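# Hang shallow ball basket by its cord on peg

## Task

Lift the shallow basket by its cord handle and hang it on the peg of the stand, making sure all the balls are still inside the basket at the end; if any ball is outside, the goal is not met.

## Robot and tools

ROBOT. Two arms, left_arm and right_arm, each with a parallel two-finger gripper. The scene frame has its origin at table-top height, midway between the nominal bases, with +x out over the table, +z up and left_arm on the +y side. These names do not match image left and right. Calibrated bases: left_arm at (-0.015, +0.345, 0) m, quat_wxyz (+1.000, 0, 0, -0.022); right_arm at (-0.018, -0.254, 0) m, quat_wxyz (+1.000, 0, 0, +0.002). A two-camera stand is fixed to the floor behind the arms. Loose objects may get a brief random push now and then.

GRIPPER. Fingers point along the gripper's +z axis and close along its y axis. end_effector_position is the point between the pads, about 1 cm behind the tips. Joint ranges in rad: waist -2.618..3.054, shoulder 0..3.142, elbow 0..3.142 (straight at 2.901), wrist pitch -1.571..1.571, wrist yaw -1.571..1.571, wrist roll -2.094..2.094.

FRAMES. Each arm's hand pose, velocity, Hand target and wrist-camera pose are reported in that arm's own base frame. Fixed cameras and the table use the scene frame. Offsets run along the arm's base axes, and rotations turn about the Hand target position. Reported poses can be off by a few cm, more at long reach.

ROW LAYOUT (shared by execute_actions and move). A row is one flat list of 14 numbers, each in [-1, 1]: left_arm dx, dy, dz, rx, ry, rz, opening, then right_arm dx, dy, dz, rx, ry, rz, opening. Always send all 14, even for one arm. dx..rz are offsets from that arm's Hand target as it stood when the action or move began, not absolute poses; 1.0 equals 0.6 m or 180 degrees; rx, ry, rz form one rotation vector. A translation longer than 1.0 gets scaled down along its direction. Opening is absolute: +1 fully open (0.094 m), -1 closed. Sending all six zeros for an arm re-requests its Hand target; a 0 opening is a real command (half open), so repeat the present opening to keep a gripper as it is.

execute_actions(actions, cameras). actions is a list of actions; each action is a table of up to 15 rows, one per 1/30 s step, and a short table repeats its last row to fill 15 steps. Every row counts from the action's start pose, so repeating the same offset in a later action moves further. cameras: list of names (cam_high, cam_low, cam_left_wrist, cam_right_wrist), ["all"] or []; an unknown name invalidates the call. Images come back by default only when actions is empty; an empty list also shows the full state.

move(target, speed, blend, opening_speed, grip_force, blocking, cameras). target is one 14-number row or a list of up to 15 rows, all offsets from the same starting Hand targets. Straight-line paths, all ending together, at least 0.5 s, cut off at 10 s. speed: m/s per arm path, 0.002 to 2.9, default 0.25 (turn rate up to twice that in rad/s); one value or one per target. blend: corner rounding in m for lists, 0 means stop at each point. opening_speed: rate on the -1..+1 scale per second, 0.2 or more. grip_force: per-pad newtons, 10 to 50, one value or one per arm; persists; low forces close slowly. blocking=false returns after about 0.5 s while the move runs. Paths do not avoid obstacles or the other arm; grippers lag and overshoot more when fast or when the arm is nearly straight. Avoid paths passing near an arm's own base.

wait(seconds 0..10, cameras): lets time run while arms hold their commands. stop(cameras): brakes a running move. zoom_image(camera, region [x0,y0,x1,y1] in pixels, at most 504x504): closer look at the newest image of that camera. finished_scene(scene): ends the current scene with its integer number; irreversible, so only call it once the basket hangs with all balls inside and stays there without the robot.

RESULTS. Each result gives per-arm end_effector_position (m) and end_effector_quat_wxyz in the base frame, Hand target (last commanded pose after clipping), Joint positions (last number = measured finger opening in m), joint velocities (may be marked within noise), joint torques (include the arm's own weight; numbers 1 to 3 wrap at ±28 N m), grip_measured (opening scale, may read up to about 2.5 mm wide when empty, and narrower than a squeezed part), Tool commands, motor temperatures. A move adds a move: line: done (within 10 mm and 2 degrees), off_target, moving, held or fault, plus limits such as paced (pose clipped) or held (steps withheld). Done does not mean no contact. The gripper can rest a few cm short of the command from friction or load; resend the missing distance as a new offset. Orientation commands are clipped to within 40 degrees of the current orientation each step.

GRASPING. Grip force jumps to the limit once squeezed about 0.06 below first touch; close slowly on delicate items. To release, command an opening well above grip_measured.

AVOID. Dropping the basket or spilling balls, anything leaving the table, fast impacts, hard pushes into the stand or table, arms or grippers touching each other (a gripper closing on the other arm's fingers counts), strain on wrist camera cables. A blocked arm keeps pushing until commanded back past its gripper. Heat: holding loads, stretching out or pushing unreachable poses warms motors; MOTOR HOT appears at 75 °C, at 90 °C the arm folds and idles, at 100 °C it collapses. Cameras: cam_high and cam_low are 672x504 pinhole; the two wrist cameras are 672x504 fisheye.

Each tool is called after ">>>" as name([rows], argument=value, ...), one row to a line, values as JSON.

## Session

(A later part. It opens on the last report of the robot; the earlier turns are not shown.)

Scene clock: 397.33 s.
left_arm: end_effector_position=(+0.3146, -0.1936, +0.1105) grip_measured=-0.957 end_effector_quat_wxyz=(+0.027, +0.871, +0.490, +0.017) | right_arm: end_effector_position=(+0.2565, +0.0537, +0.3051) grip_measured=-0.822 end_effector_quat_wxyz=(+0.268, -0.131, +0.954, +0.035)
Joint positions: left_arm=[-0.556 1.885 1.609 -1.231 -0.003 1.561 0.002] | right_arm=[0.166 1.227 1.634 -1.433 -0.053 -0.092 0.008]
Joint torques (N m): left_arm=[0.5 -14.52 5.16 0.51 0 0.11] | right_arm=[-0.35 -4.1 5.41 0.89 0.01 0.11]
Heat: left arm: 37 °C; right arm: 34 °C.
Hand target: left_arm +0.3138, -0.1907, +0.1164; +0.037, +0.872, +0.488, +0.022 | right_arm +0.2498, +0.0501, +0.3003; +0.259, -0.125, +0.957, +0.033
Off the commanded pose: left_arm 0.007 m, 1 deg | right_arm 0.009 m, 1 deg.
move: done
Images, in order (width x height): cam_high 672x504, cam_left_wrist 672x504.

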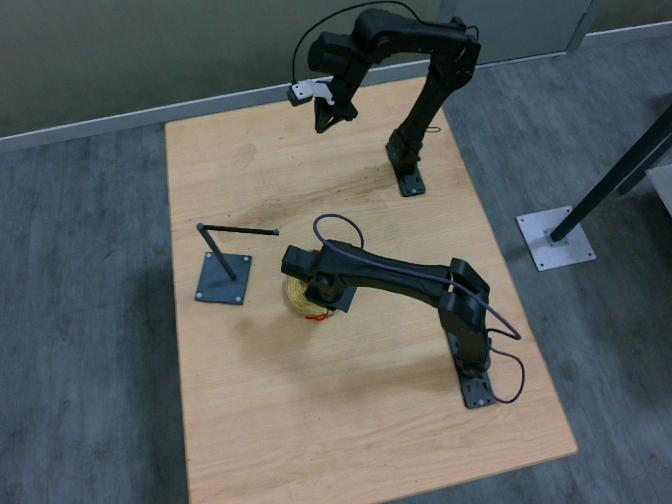

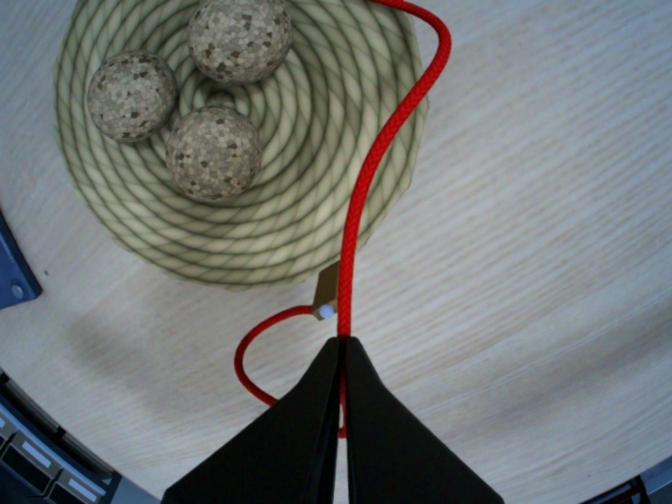

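>>> move([
  [-0.117,-0.026,0.02,0,0,0.1,-1,0,0,0,0,0,0,-0.82],
  [-0.217,-0.047,-0.165,0,0,0.189,-1,0,0,0,0,0,0,-0.82],
], speed=[0.12,0.1], blend=[0.03,0], cameras=["all"])

Scene clock: 404.93 s.
left_arm: end_effector_position=(+0.1851, -0.2196, +0.0212) grip_measured=-0.957 end_effector_quat_wxyz=(+0.027, +0.691, +0.721, +0.029) | right_arm: end_effector_position=(+0.2565, +0.0537, +0.3051) grip_measured=-0.822 end_effector_quat_wxyz=(+0.268, -0.131, +0.954, +0.035)
Joint positions: left_arm=[-0.916 1.68 0.988 -0.834 -0.067 0.614 0.002] | right_arm=[0.166 1.227 1.634 -1.433 -0.053 -0.092 0.008]
Joint torques (N m): left_arm=[-0.68 -8.32 4.82 0.52 -0.07 -0.09] | right_arm=[-0.39 -4.1 5.41 0.89 0.01 0.11]
Heat: left arm: 36 °C; right arm: 34 °C.
Hand target: left_arm +0.1836, -0.2188, +0.0174; +0.029, +0.691, +0.722, +0.032 | right_arm +0.2498, +0.0501, +0.3003; +0.259, -0.125, +0.957, +0.033
Off the commanded pose: left_arm 0.004 m, 0 deg | right_arm 0.009 m, 1 deg.
move: done

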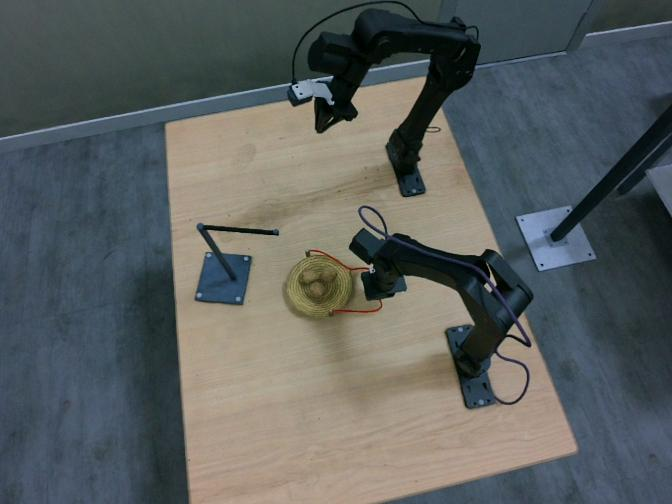

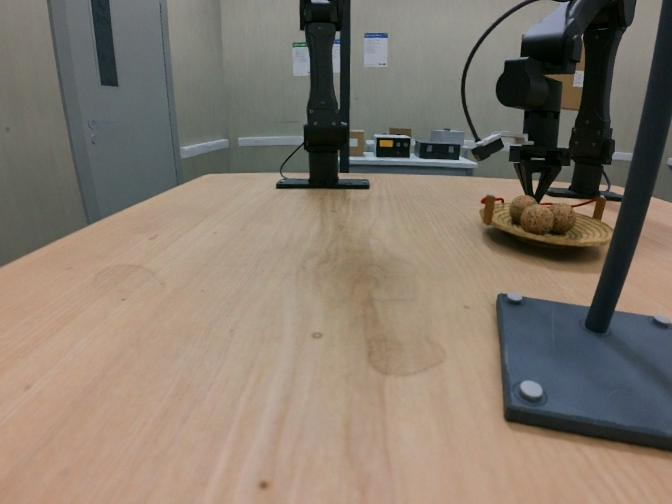

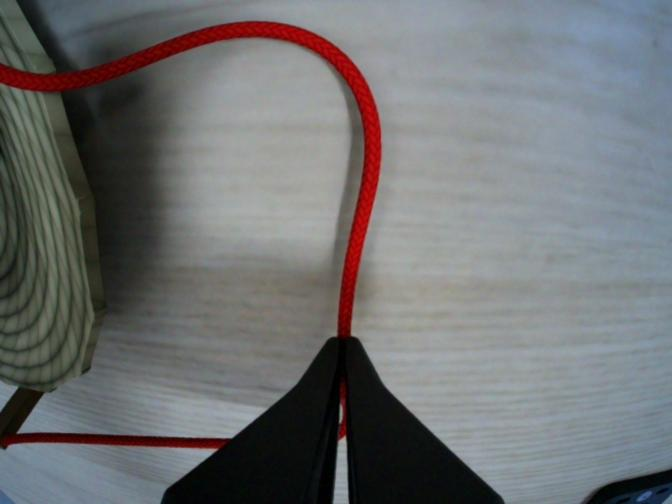

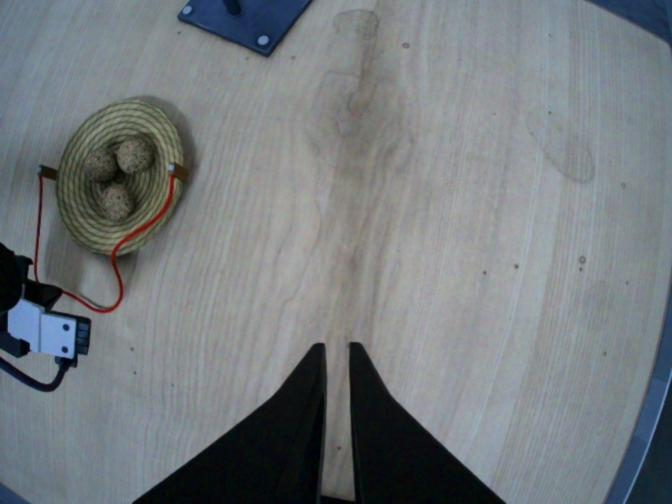

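>>> move(target=[0,0,-0.008,0,0,0,-0.4,0,0,0,0,0,0,-0.82], opening_speed=0.6, cameras=["cam_left_wrist"])

Scene clock: 410.07 s.
left_arm: end_effector_position=(+0.1858, -0.2205, +0.0189) grip_measured=-0.402 end_effector_quat_wxyz=(+0.032, +0.691, +0.722, +0.029) | right_arm: end_effector_position=(+0.2565, +0.0537, +0.3051) grip_measured=-0.822 end_effector_quat_wxyz=(+0.268, -0.131, +0.954, +0.035)
Joint positions: left_arm=[-0.916 1.68 0.978 -0.814 -0.067 0.613 0.028] | right_arm=[0.166 1.227 1.634 -1.433 -0.053 -0.092 0.008]
Joint torques (N m): left_arm=[-0.68 -7.53 4.78 0.57 -0.08 -0.08] | right_arm=[-0.35 -4.11 5.42 0.9 0.02 0.1]
Heat: left arm: 36 °C; right arm: 34 °C.
Hand target: left_arm +0.1836, -0.2189, +0.0127; +0.029, +0.691, +0.722, +0.032 | right_arm +0.2498, +0.0501, +0.3003; +0.259, -0.125, +0.957, +0.033
Off the commanded pose: left_arm 0.007 m, 1 deg | right_arm 0.009 m, 1 deg.
move: done
Images, in order (width x height): cam_left_wrist 672x504.

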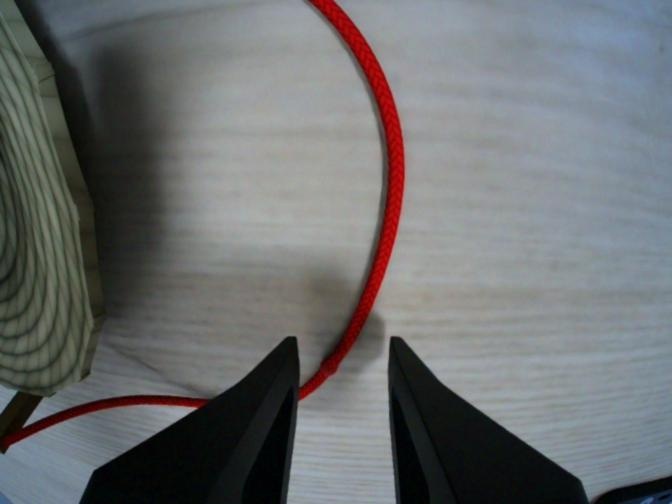

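>>> move(target=[-0.03,-0.062,-0.006,0,0,-0.0556,-0.4,0,0,0,0,0,0,-0.82], speed=0.06, cameras=["cam_left_wrist"])

Scene clock: 414.83 s.
left_arm: end_effector_position=(+0.1625, -0.2457, +0.0111) grip_measured=-0.402 end_effector_quat_wxyz=(+0.024, +0.746, +0.665, +0.031) | right_arm: end_effector_position=(+0.2565, +0.0537, +0.3051) grip_measured=-0.822 end_effector_quat_wxyz=(+0.268, -0.131, +0.954, +0.035)
Joint positions: left_arm=[-1.033 1.733 1.006 -0.808 -0.071 0.654 0.028] | right_arm=[0.166 1.227 1.634 -1.433 -0.053 -0.092 0.008]
Joint torques (N m): left_arm=[-0.87 -6.42 7.56 0.55 -0.03 0.1] | right_arm=[-0.38 -4.08 5.41 0.89 0.02 0.11]
Heat: left arm: 36 °C; right arm: 34 °C.
Hand target: left_arm +0.1656, -0.2560, +0.0089; +0.032, +0.751, +0.659, +0.030 | right_arm +0.2498, +0.0501, +0.3003; +0.259, -0.125, +0.957, +0.033
Off the commanded pose: left_arm 0.011 m, 1 deg | right_arm 0.009 m, 1 deg.
move: off_target (left_arm)
Images, in order (width x height): cam_left_wrist 672x504.

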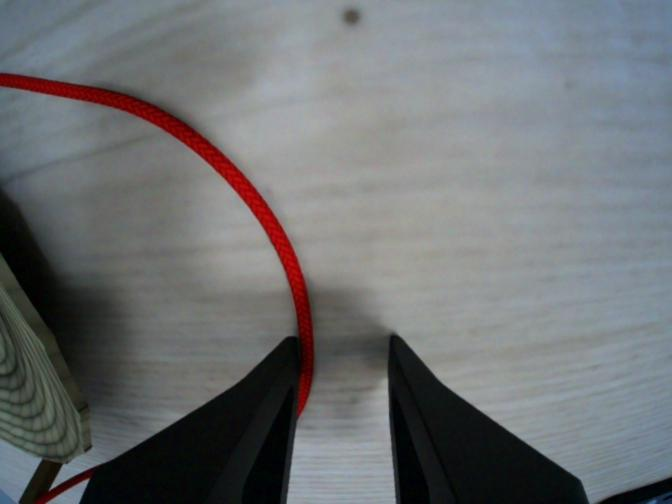

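>>> move(target=[0.011,-0.015,0.002,0,0,0,-0.4,0,0,0,0,0,0,-0.82], speed=0.06, cameras=["cam_left_wrist","cam_right_wrist"])

>>> zoom_image(camera="cam_right_wrist", region=[0, 100, 240, 400])

Scene clock: 418.97 s.
left_arm: end_effector_position=(+0.1694, -0.2573, +0.0115) grip_measured=-0.402 end_effector_quat_wxyz=(+0.029, +0.747, +0.663, +0.031) | right_arm: end_effector_position=(+0.2565, +0.0537, +0.3051) grip_measured=-0.822 end_effector_quat_wxyz=(+0.268, -0.131, +0.954, +0.035)
Joint positions: left_arm=[-1.033 1.772 1.054 -0.808 -0.071 0.658 0.028] | right_arm=[0.166 1.227 1.634 -1.433 -0.053 -0.092 0.008]
Joint torques (N m): left_arm=[-0.49 -7.08 7.79 0.43 -0.03 0.1] | right_arm=[-0.36 -4.11 5.41 0.9 0.01 0.11]
Heat: left arm: 36 °C; right arm: 34 °C.
Hand target: left_arm +0.1722, -0.2650, +0.0102; +0.032, +0.751, +0.659, +0.030 | right_arm +0.2498, +0.0501, +0.3003; +0.259, -0.125, +0.957, +0.033
Off the commanded pose: left_arm 0.008 m, 1 deg | right_arm 0.009 m, 1 deg.
move: done
Images, in order (width x height): cam_left_wrist 672x504, cam_right_wrist 672x504.

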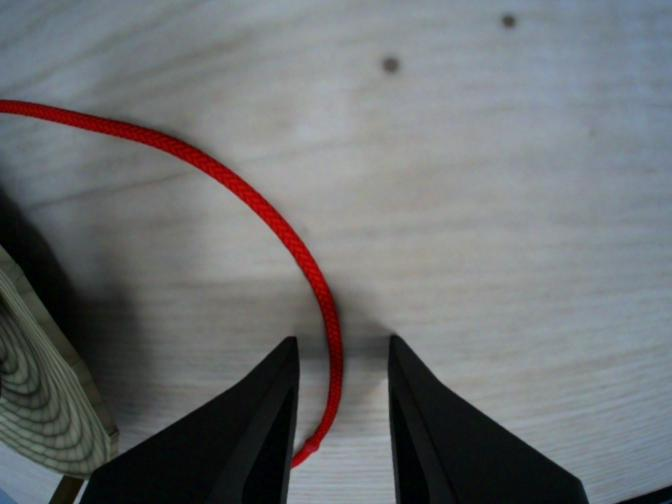

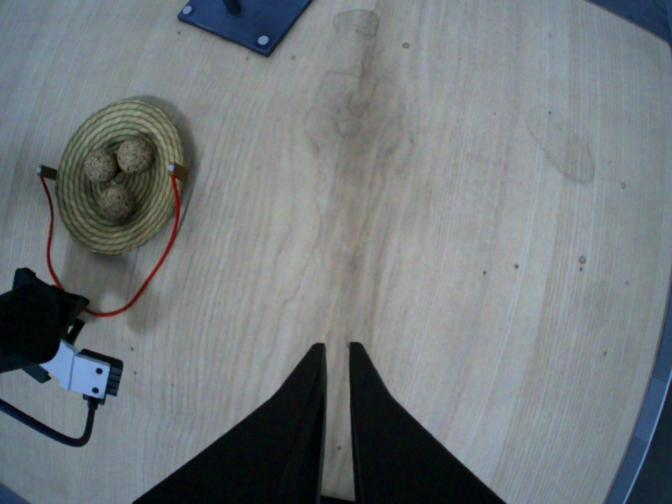

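Scaled by 1.680 from the camera's 672x504 image, which has a finer 960x720 frame.

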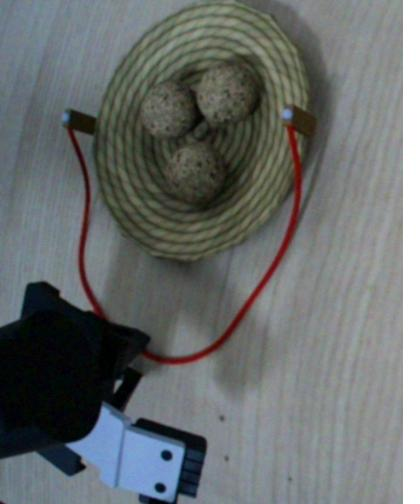

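>>> move(target=[0.0015,-0.028,0.0,0,0,0.05,-0.4,0,0,0,0,0,0,-0.82], speed=0.06, cameras=["cam_left_wrist"])

Scene clock: 423.07 s.
left_arm: end_effector_position=(+0.1735, -0.2791, +0.0120) grip_measured=-0.402 end_effector_quat_wxyz=(+0.037, +0.697, +0.716, +0.027) | right_arm: end_effector_position=(+0.2565, +0.0537, +0.3051) grip_measured=-0.822 end_effector_quat_wxyz=(+0.268, -0.131, +0.954, +0.035)
Joint positions: left_arm=[-1.058 1.833 1.134 -0.815 -0.073 0.488 0.028] | right_arm=[0.166 1.227 1.634 -1.433 -0.053 -0.092 0.008]
Joint torques (N m): left_arm=[-0.83 -7.79 7.95 0.18 -0.08 -0.1] | right_arm=[-0.36 -4.07 5.42 0.9 0.01 0.11]
Heat: left arm: 36 °C; right arm: 34 °C.
Hand target: left_arm +0.1732, -0.2819, +0.0102; +0.029, +0.697, +0.716, +0.032 | right_arm +0.2498, +0.0501, +0.3003; +0.259, -0.125, +0.957, +0.033
Off the commanded pose: left_arm 0.003 m, 1 deg | right_arm 0.009 m, 1 deg.
move: done
Images, in order (width x height): cam_left_wrist 672x504.

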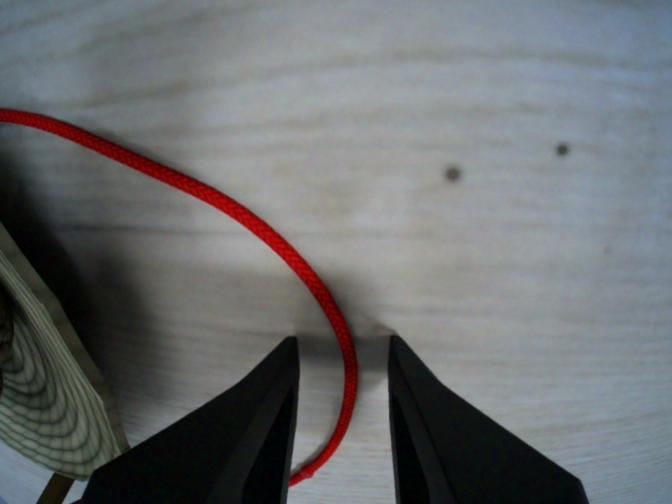

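>>> move(target=[0.0015,-0.011,-0.002,0,0,0.04,-0.4,0,0,0,0,0,0,-0.82], speed=0.06, cameras=["cam_left_wrist"])

>>> move(target=[0,0,0,0,0,0,-1,0,0,0,0,0,0,-0.82], opening_speed=0.6, cameras=["cam_left_wrist","cam_right_wrist"])

>>> zoom_image(camera="cam_right_wrist", region=[0, 100, 240, 400])

Scene clock: 426.73 s.
left_arm: end_effector_position=(+0.1740, -0.2850, +0.0119) grip_measured=-0.402 end_effector_quat_wxyz=(+0.033, +0.651, +0.758, +0.028) | right_arm: end_effector_position=(+0.2565, +0.0537, +0.3051) grip_measured=-0.822 end_effector_quat_wxyz=(+0.268, -0.131, +0.954, +0.035)
Joint positions: left_arm=[-1.067 1.863 1.173 -0.838 -0.076 0.353 0.028] | right_arm=[0.166 1.227 1.634 -1.433 -0.053 -0.092 0.008]
Joint torques (N m): left_arm=[-0.85 -7.91 7.86 0.23 -0.09 -0.06] | right_arm=[-0.35 -4.1 5.41 0.89 0.01 0.11]
Heat: left arm: 37 °C; right arm: 34 °C.
Hand target: left_arm +0.1740, -0.2885, +0.0090; +0.027, +0.651, +0.758, +0.034 | right_arm +0.2498, +0.0501, +0.3003; +0.259, -0.125, +0.957, +0.033
Off the commanded pose: left_arm 0.004 m, 1 deg | right_arm 0.009 m, 1 deg.
move: done
Images, in order (width x height): cam_left_wrist 672x504.

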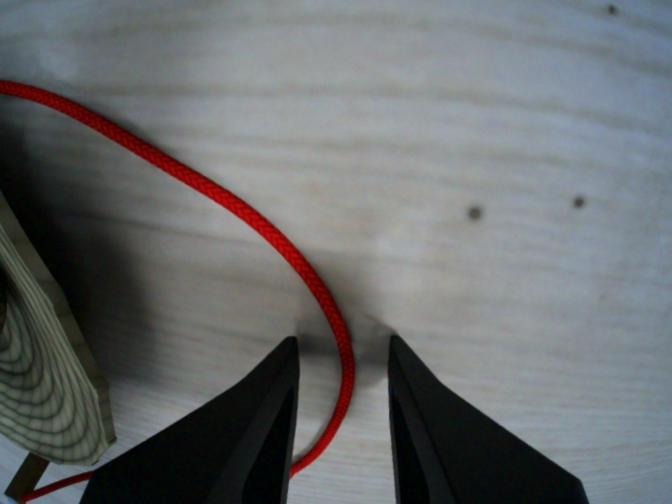

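Scene clock: 428.00 s.
left_arm: end_effector_position=(+0.1737, -0.2851, +0.0116) grip_measured=-0.949 end_effector_quat_wxyz=(+0.033, +0.650, +0.758, +0.028) | right_arm: end_effector_position=(+0.2565, +0.0537, +0.3051) grip_measured=-0.822 end_effector_quat_wxyz=(+0.268, -0.131, +0.954, +0.035)
Joint positions: left_arm=[-1.068 1.864 1.173 -0.838 -0.076 0.352 0.002] | right_arm=[0.166 1.227 1.634 -1.433 -0.053 -0.092 0.008]
Joint torques (N m): left_arm=[-0.79 -8.01 7.87 0.22 -0.09 -0.09] | right_arm=[-0.35 -4.07 5.42 0.89 0.01 0.11]
Heat: left arm: 37 °C; right arm: 34 °C.
Hand target: left_arm +0.1740, -0.2885, +0.0090; +0.027, +0.651, +0.758, +0.034 | right_arm +0.2498, +0.0501, +0.3003; +0.259, -0.125, +0.957, +0.033
Off the commanded pose: left_arm 0.004 m, 1 deg | right_arm 0.009 m, 1 deg.
move: done
Images, in order (width x height): cam_left_wrist 672x504, cam_right_wrist 672x504.

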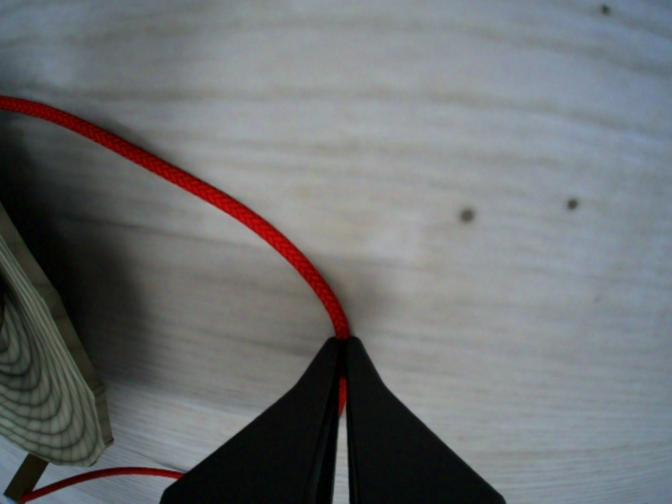

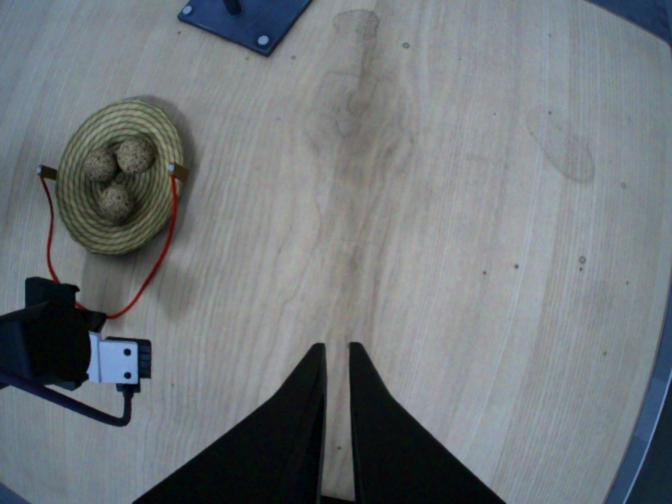

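Scaled by 1.680 from the camera's 672x504 image, which has a finer 960x720 frame.

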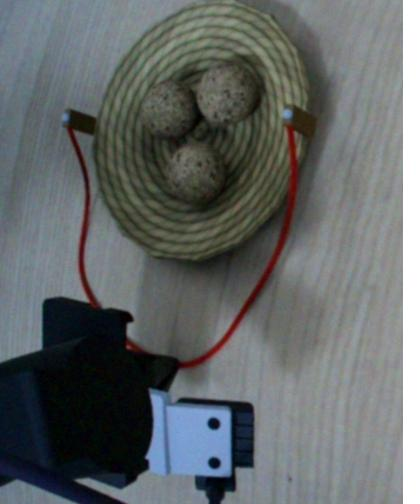

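>>> move([
  [0.09,0.02,0.19,0.008,-0.05,0,-1,0,0,0,0,0,0,-0.82],
  [0.238,0.047,0.315,0.026,-0.1647,0,-1,0,0,0,0,0,0,-0.82],
], speed=[0.1,0.12], blend=[0.03,0], cameras=["all"])

>>> zoom_image(camera="cam_low", region=[420, 20, 660, 260])

Scene clock: 435.93 s.
left_arm: end_effector_position=(+0.3089, -0.2580, +0.1743) grip_measured=-0.952 end_effector_quat_wxyz=(+0.158, +0.634, +0.721, +0.230) | right_arm: end_effector_position=(+0.2565, +0.0537, +0.3051) grip_measured=-0.822 end_effector_quat_wxyz=(+0.268, -0.131, +0.954, +0.035)
Joint positions: left_arm=[-0.921 1.825 1.667 -1.17 -0.515 0.585 0.002] | right_arm=[0.166 1.227 1.634 -1.433 -0.053 -0.092 0.008]
Joint torques (N m): left_arm=[0.62 -14.41 8.92 0.89 -0.35 0.04] | right_arm=[-0.38 -4.1 5.41 0.89 0.01 0.11]
Heat: left arm: 37 °C; right arm: 34 °C.
Hand target: left_arm +0.3167, -0.2603, +0.1979; +0.194, +0.621, +0.724, +0.230 | right_arm +0.2498, +0.0501, +0.3003; +0.259, -0.125, +0.957, +0.033
Off the commanded pose: left_arm 0.025 m, 4 deg | right_arm 0.009 m, 1 deg.
move: off_target (left_arm)

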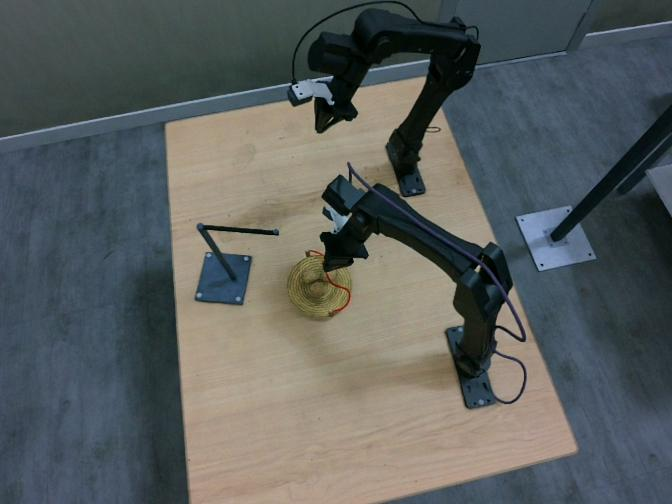

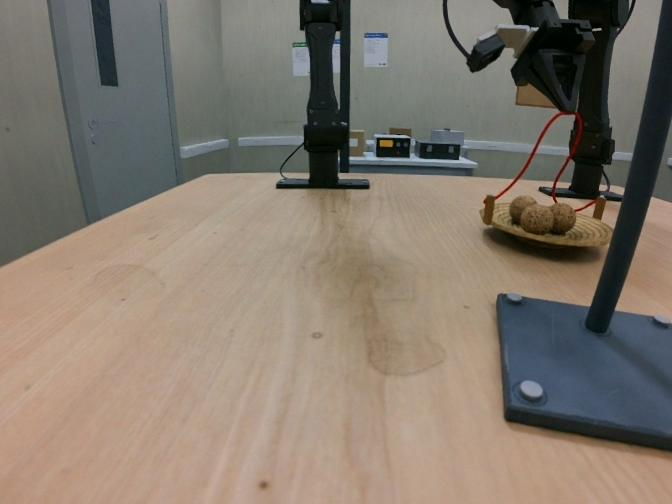

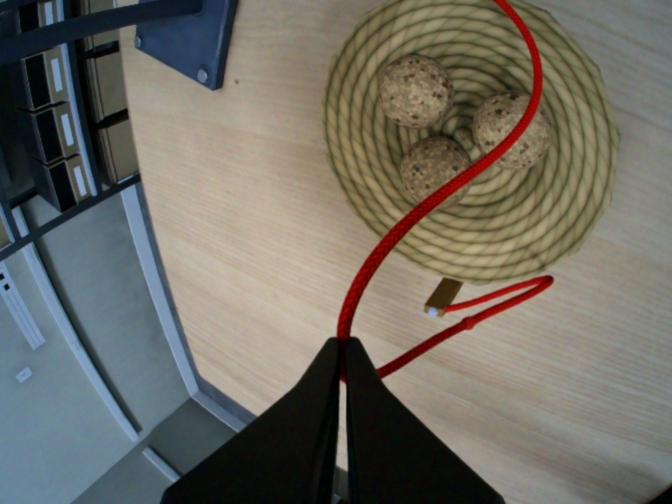

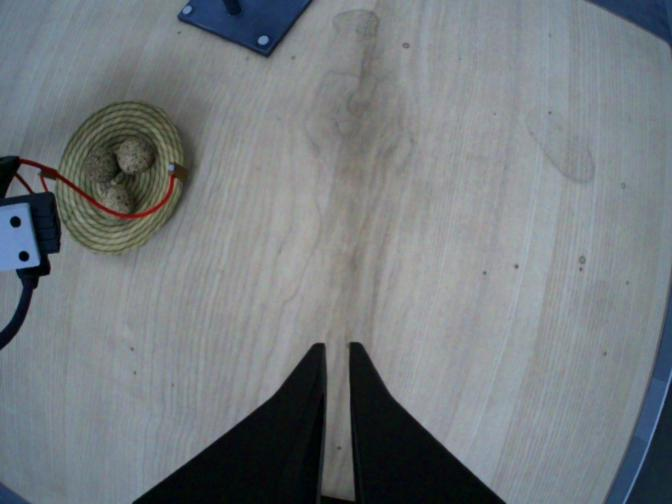

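Scaled by 2.100 from the camera's 672x504 image, which has a finer 960x720 frame.

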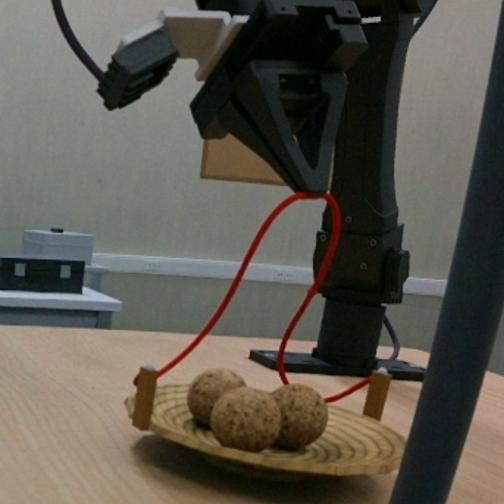

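>>> move(target=[0.015,-0.016,0.06,0,0,0,-1,0,0,0,0,0,0,-0.82], speed=0.08, cameras=["cam_low","cam_left_wrist"])

>>> zoom_image(camera="cam_low", region=[420, 20, 660, 260])

Scene clock: 443.13 s.
left_arm: end_effector_position=(+0.3216, -0.2725, +0.2351) grip_measured=-0.952 end_effector_quat_wxyz=(+0.204, +0.622, +0.723, +0.221) | right_arm: end_effector_position=(+0.2565, +0.0537, +0.3051) grip_measured=-0.822 end_effector_quat_wxyz=(+0.268, -0.131, +0.954, +0.035)
Joint positions: left_arm=[-0.918 1.86 1.932 -1.299 -0.516 0.594 0.002] | right_arm=[0.166 1.227 1.634 -1.433 -0.053 -0.092 0.008]
Joint torques (N m): left_arm=[0.73 -9.13 8.66 0.68 -0.32 0.03] | right_arm=[-0.36 -4.1 5.39 0.89 0.02 0.11]
Heat: left arm: 39 °C; right arm: 34 °C.
Hand target: left_arm +0.3258, -0.2699, +0.2340; +0.194, +0.621, +0.724, +0.230 | right_arm +0.2498, +0.0501, +0.3003; +0.259, -0.125, +0.957, +0.033
Off the commanded pose: left_arm 0.005 m, 1 deg | right_arm 0.009 m, 1 deg.
move: done
Images, in order (width x height): cam_low 672x504, cam_left_wrist 672x504.

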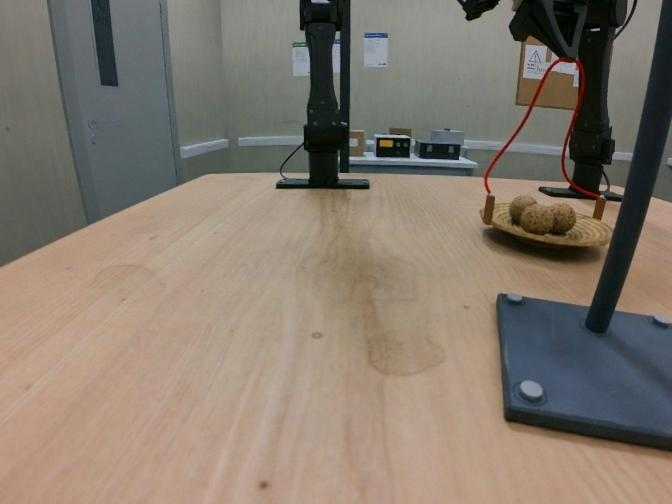

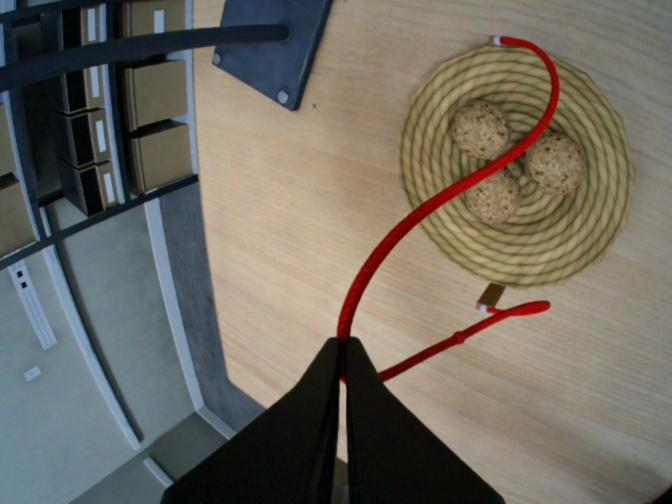

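Scaled by 2.100 from the camera's 672x504 image, which has a finer 960x720 frame.

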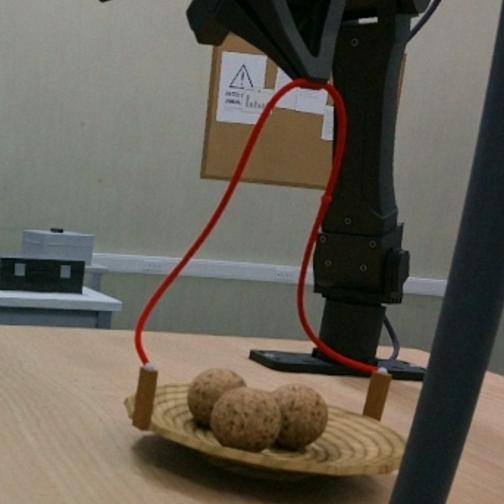

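>>> move([
  [0.01,-0.012,0.04,0,0,0,-1,0,0,0,0,0,0,-0.82],
  [0.01,-0.012,0.08,0,0,0,-1,0,0,0,0,0,0,-0.82],
], speed=[0.06,0.025], blend=[0.01,0], cameras=["cam_low","cam_left_wrist"])

>>> zoom_image(camera="cam_low", region=[420, 20, 660, 260])

Scene clock: 447.77 s.
left_arm: end_effector_position=(+0.3264, -0.2787, +0.2790) grip_measured=-0.952 end_effector_quat_wxyz=(+0.202, +0.625, +0.720, +0.222) | right_arm: end_effector_position=(+0.2565, +0.0537, +0.3051) grip_measured=-0.822 end_effector_quat_wxyz=(+0.268, -0.131, +0.954, +0.035)
Joint positions: left_arm=[-0.918 2 2.32 -1.549 -0.516 0.603 0.002] | right_arm=[0.166 1.227 1.634 -1.433 -0.053 -0.092 0.008]
Joint torques (N m): left_arm=[0.77 -10.32 8.54 0.79 -0.33 0.05] | right_arm=[-0.36 -4.11 5.39 0.89 0.01 0.11]
Heat: left arm: 39 °C; right arm: 34 °C.
Hand target: left_arm +0.3317, -0.2771, +0.2819; +0.194, +0.621, +0.724, +0.230 | right_arm +0.2498, +0.0501, +0.3003; +0.259, -0.125, +0.957, +0.033
Off the commanded pose: left_arm 0.006 m, 1 deg | right_arm 0.009 m, 1 deg.
joint sent to its limit (left arm) — joint 4 (wrist pitch), lower limit. The joint targets still meet the commanded pose.
move: done
Images, in order (width x height): cam_low 672x504, cam_left_wrist 672x504.

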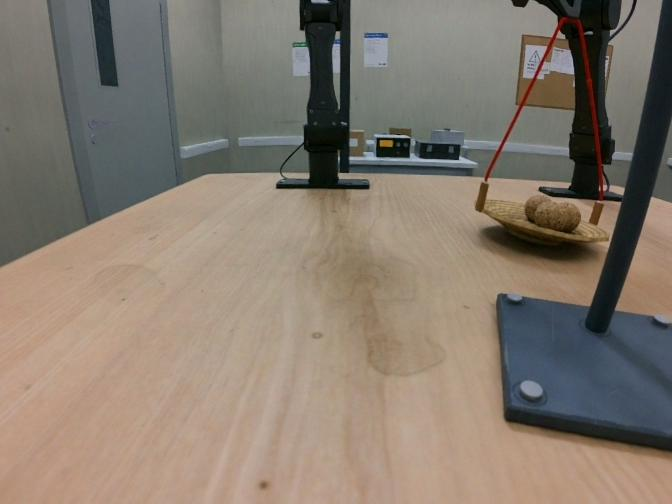

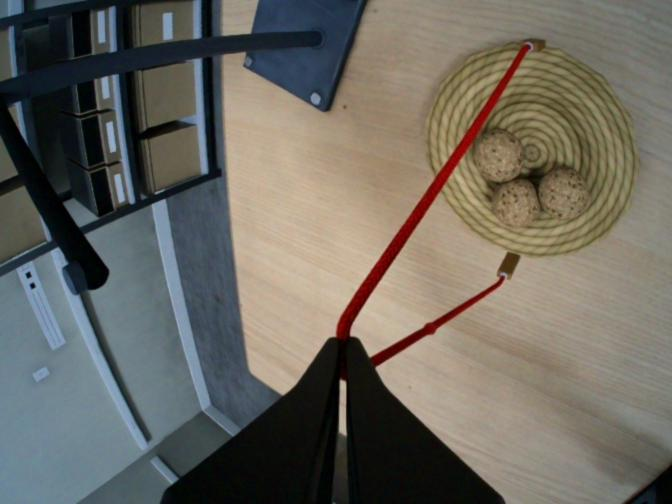

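Scaled by 2.100 from the camera's 672x504 image, which has a finer 960x720 frame.

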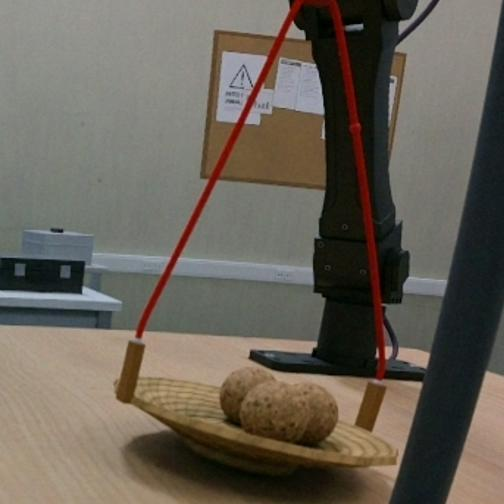

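>>> move(target=[0,0,0.045,0.0096,-0.0827,0,-1,0,0,0,0,0,0,-0.82], speed=0.03, cameras=["cam_low","cam_left_wrist","cam_high"])

>>> zoom_image(camera="cam_low", region=[420, 20, 660, 260])

Scene clock: 455.57 s.
left_arm: end_effector_position=(+0.3331, -0.2812, +0.2898) grip_measured=-0.952 end_effector_quat_wxyz=(+0.248, +0.602, +0.692, +0.312) | right_arm: end_effector_position=(+0.2565, +0.0537, +0.3051) grip_measured=-0.822 end_effector_quat_wxyz=(+0.268, -0.131, +0.954, +0.035)
Joint positions: left_arm=[-0.985 1.933 2.154 -1.393 -0.737 0.603 0.002] | right_arm=[0.166 1.227 1.634 -1.433 -0.053 -0.092 0.008]
Joint torques (N m): left_arm=[-0.79 -16.08 5.38 1.29 -0.61 0.03] | right_arm=[-0.34 -4.05 5.41 0.9 0.01 0.11]
Heat: left arm: 38 °C; right arm: 34 °C.
Hand target: left_arm +0.3318, -0.2770, +0.3090; +0.277, +0.589, +0.689, +0.319 | right_arm +0.2498, +0.0501, +0.3003; +0.259, -0.125, +0.957, +0.033
Off the commanded pose: left_arm 0.020 m, 4 deg | right_arm 0.009 m, 1 deg.
move: off_target (left_arm)
Images, in order (width x height): cam_high 672x504, cam_low 672x504, cam_left_wrist 672x504.

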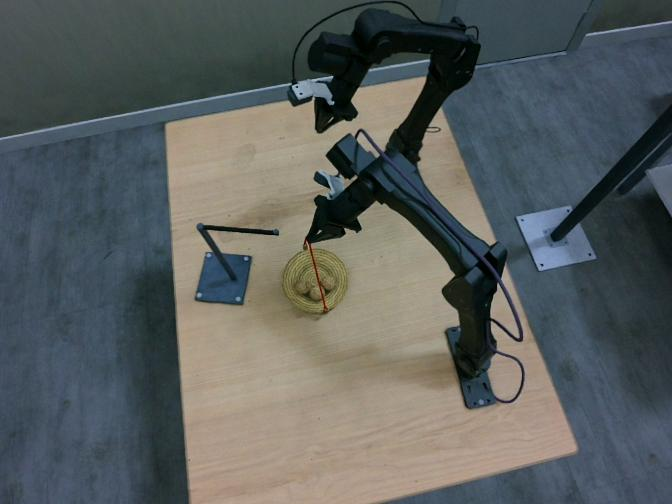

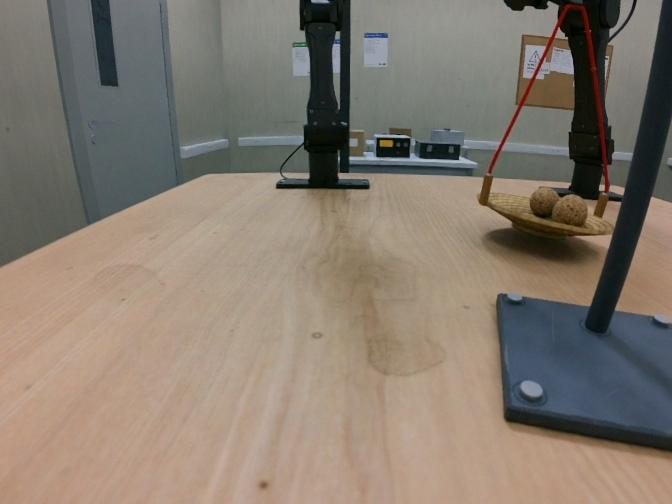

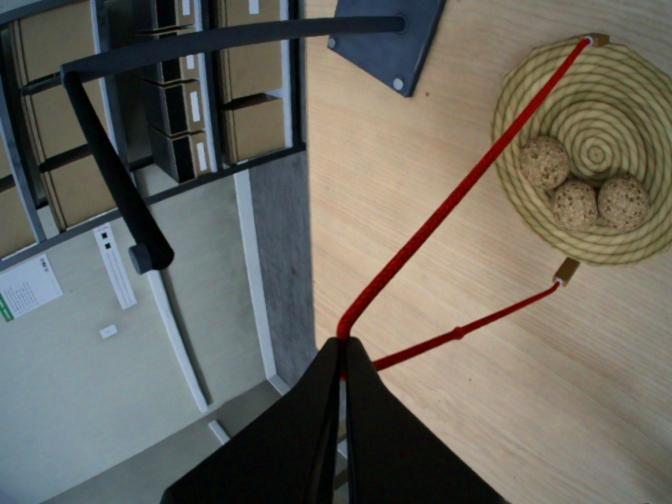

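Scaled by 2.100 from the camera's 672x504 image, which has a finer 960x720 frame.

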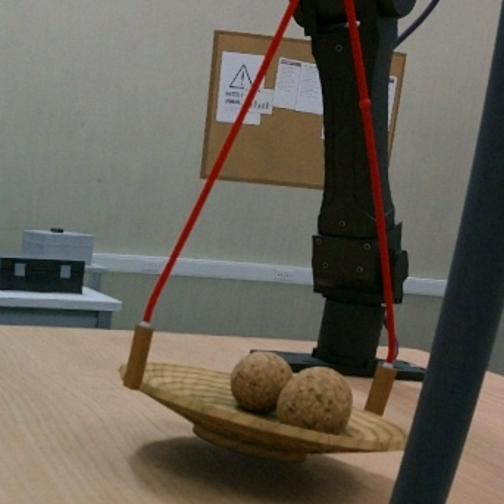

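>>> move(target=[-0.02,-0.012,0.1,-0.0016,-0.0564,-0.114,-1,0,0,0,0,0,0,-0.82], speed=0.04, cameras=["cam_low","cam_left_wrist","cam_high"])

>>> zoom_image(camera="cam_high", region=[180, 180, 420, 360])

Scene clock: 479.90 s.
left_arm: end_effector_position=(+0.3217, -0.2884, +0.3536) grip_measured=-0.952 end_effector_quat_wxyz=(+0.365, +0.685, +0.546, +0.314) | right_arm: end_effector_position=(+0.2565, +0.0537, +0.3051) grip_measured=-0.822 end_effector_quat_wxyz=(+0.268, -0.131, +0.954, +0.035)
Joint positions: left_arm=[-0.989 1.631 1.868 -0.977 -0.652 1.102 0.002] | right_arm=[0.166 1.227 1.634 -1.433 -0.053 -0.092 0.008]
Joint torques (N m): left_arm=[0.06 -12.46 5.85 2.02 -0.22 0.01] | right_arm=[-0.35 -4.1 5.41 0.89 0.01 0.11]
Motor temperatures (°C): left_arm=[25 38 35 35 26 22 26] | right_arm=[25 28 34 32 28 25 26]
Heat: left arm: 38 °C; right arm: 34 °C.
Hand target: left_arm +0.3198, -0.2843, +0.3690; +0.390, +0.671, +0.547, +0.314 | right_arm +0.2498, +0.0501, +0.3003; +0.259, -0.125, +0.957, +0.033
Off the commanded pose: left_arm 0.016 m, 3 deg | right_arm 0.009 m, 1 deg.
move: off_target (left_arm)
Images, in order (width x height): cam_high 672x504, cam_low 672x504, cam_left_wrist 672x504.

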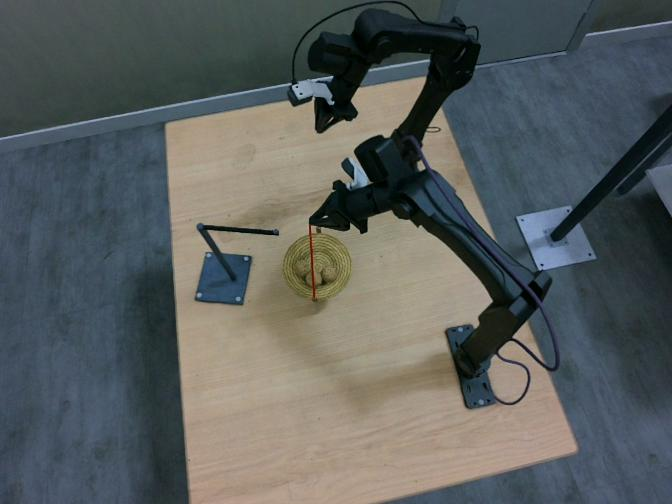

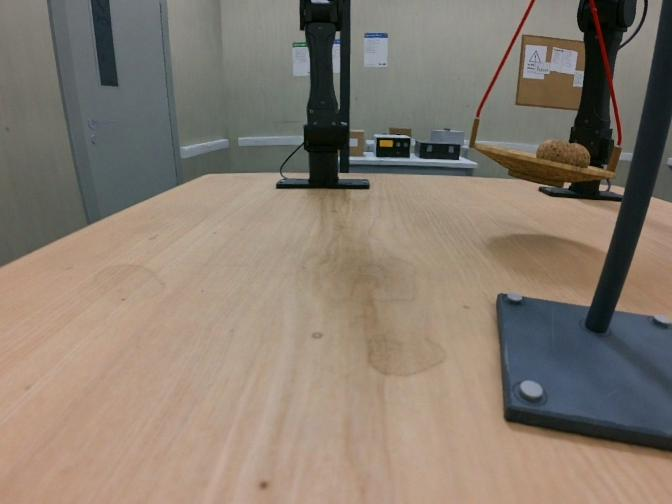

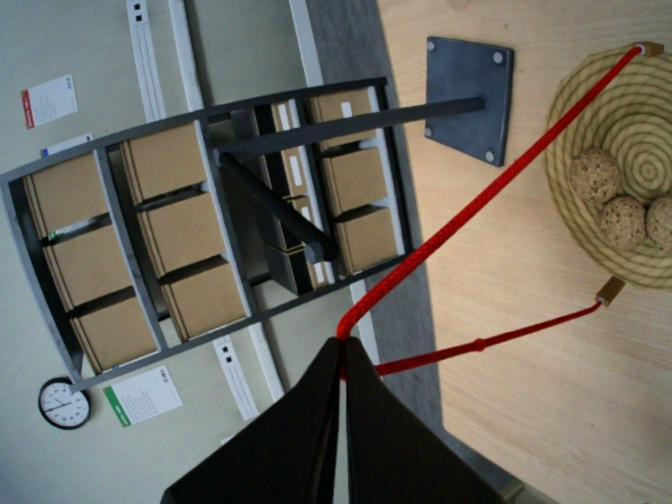

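Scaled by 2.100 from the camera's 672x504 image, which has a finer 960x720 frame.

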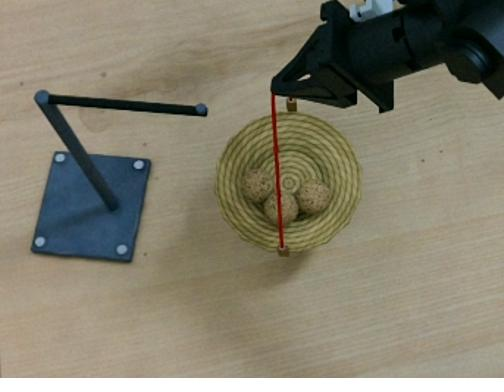

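>>> move([
  [0.024,0.019,0.01,0,0,0,-1,0,0,0,0,0,0,-0.82],
  [0.068,0.003,0.013,0,0,0,-1,0,0,0,0,0,0,-0.82],
], speed=0.035, blend=[0.005,0], cameras=["cam_low","cam_left_wrist","cam_high"])

>>> zoom_image(camera="cam_high", region=[180, 180, 420, 360])

Scene clock: 499.57 s.
left_arm: end_effector_position=(+0.3528, -0.2786, +0.3595) grip_measured=-0.952 end_effector_quat_wxyz=(+0.365, +0.688, +0.545, +0.311) | right_arm: end_effector_position=(+0.2565, +0.0537, +0.3051) grip_measured=-0.822 end_effector_quat_wxyz=(+0.268, -0.131, +0.954, +0.035)
Joint positions: left_arm=[-0.889 1.673 1.932 -0.956 -0.569 1.184 0.002] | right_arm=[0.166 1.227 1.634 -1.433 -0.053 -0.092 0.008]
Joint torques (N m): left_arm=[0.73 -8.34 9.96 2.05 -0.17 0.03] | right_arm=[-0.36 -4.1 5.42 0.89 0.01 0.11]
Heat: left arm: 37 °C; right arm: 34 °C.
Hand target: left_arm +0.3606, -0.2825, +0.3768; +0.390, +0.671, +0.547, +0.313 | right_arm +0.2498, +0.0501, +0.3003; +0.259, -0.125, +0.957, +0.033
Off the commanded pose: left_arm 0.019 m, 3 deg | right_arm 0.009 m, 1 deg.
move: off_target (left_arm)
Images, in order (width x height): cam_high 672x504, cam_low 672x504, cam_left_wrist 672x504.

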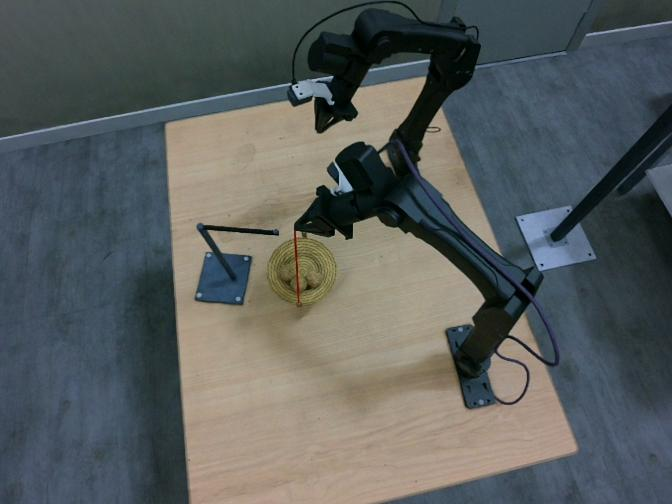

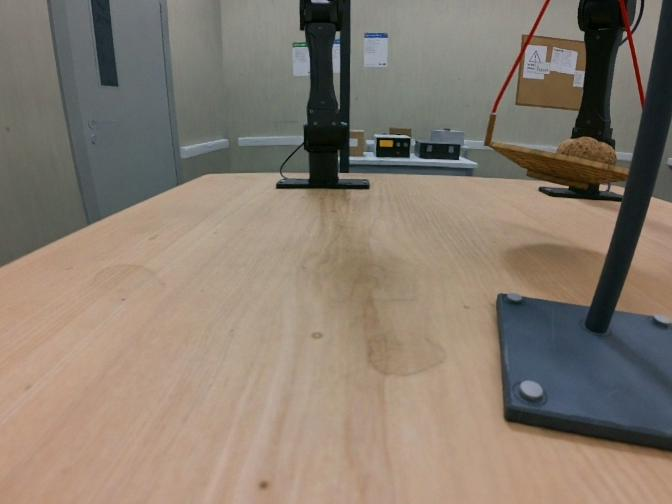

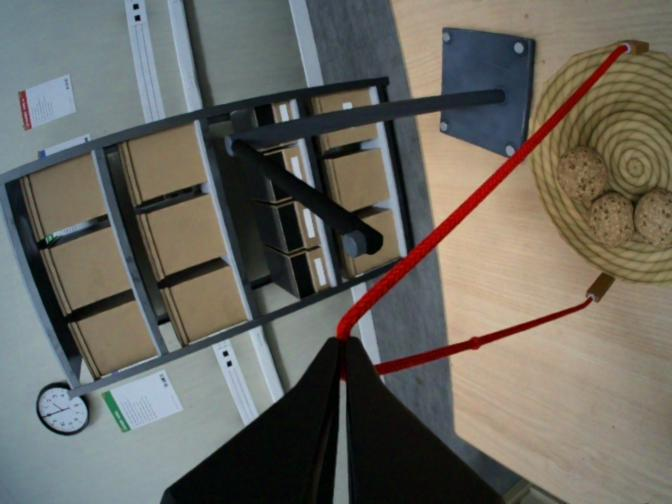

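Scaled by 2.100 from the camera's 672x504 image, which has a finer 960x720 frame.

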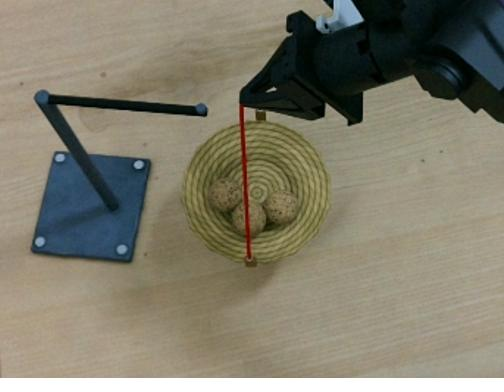

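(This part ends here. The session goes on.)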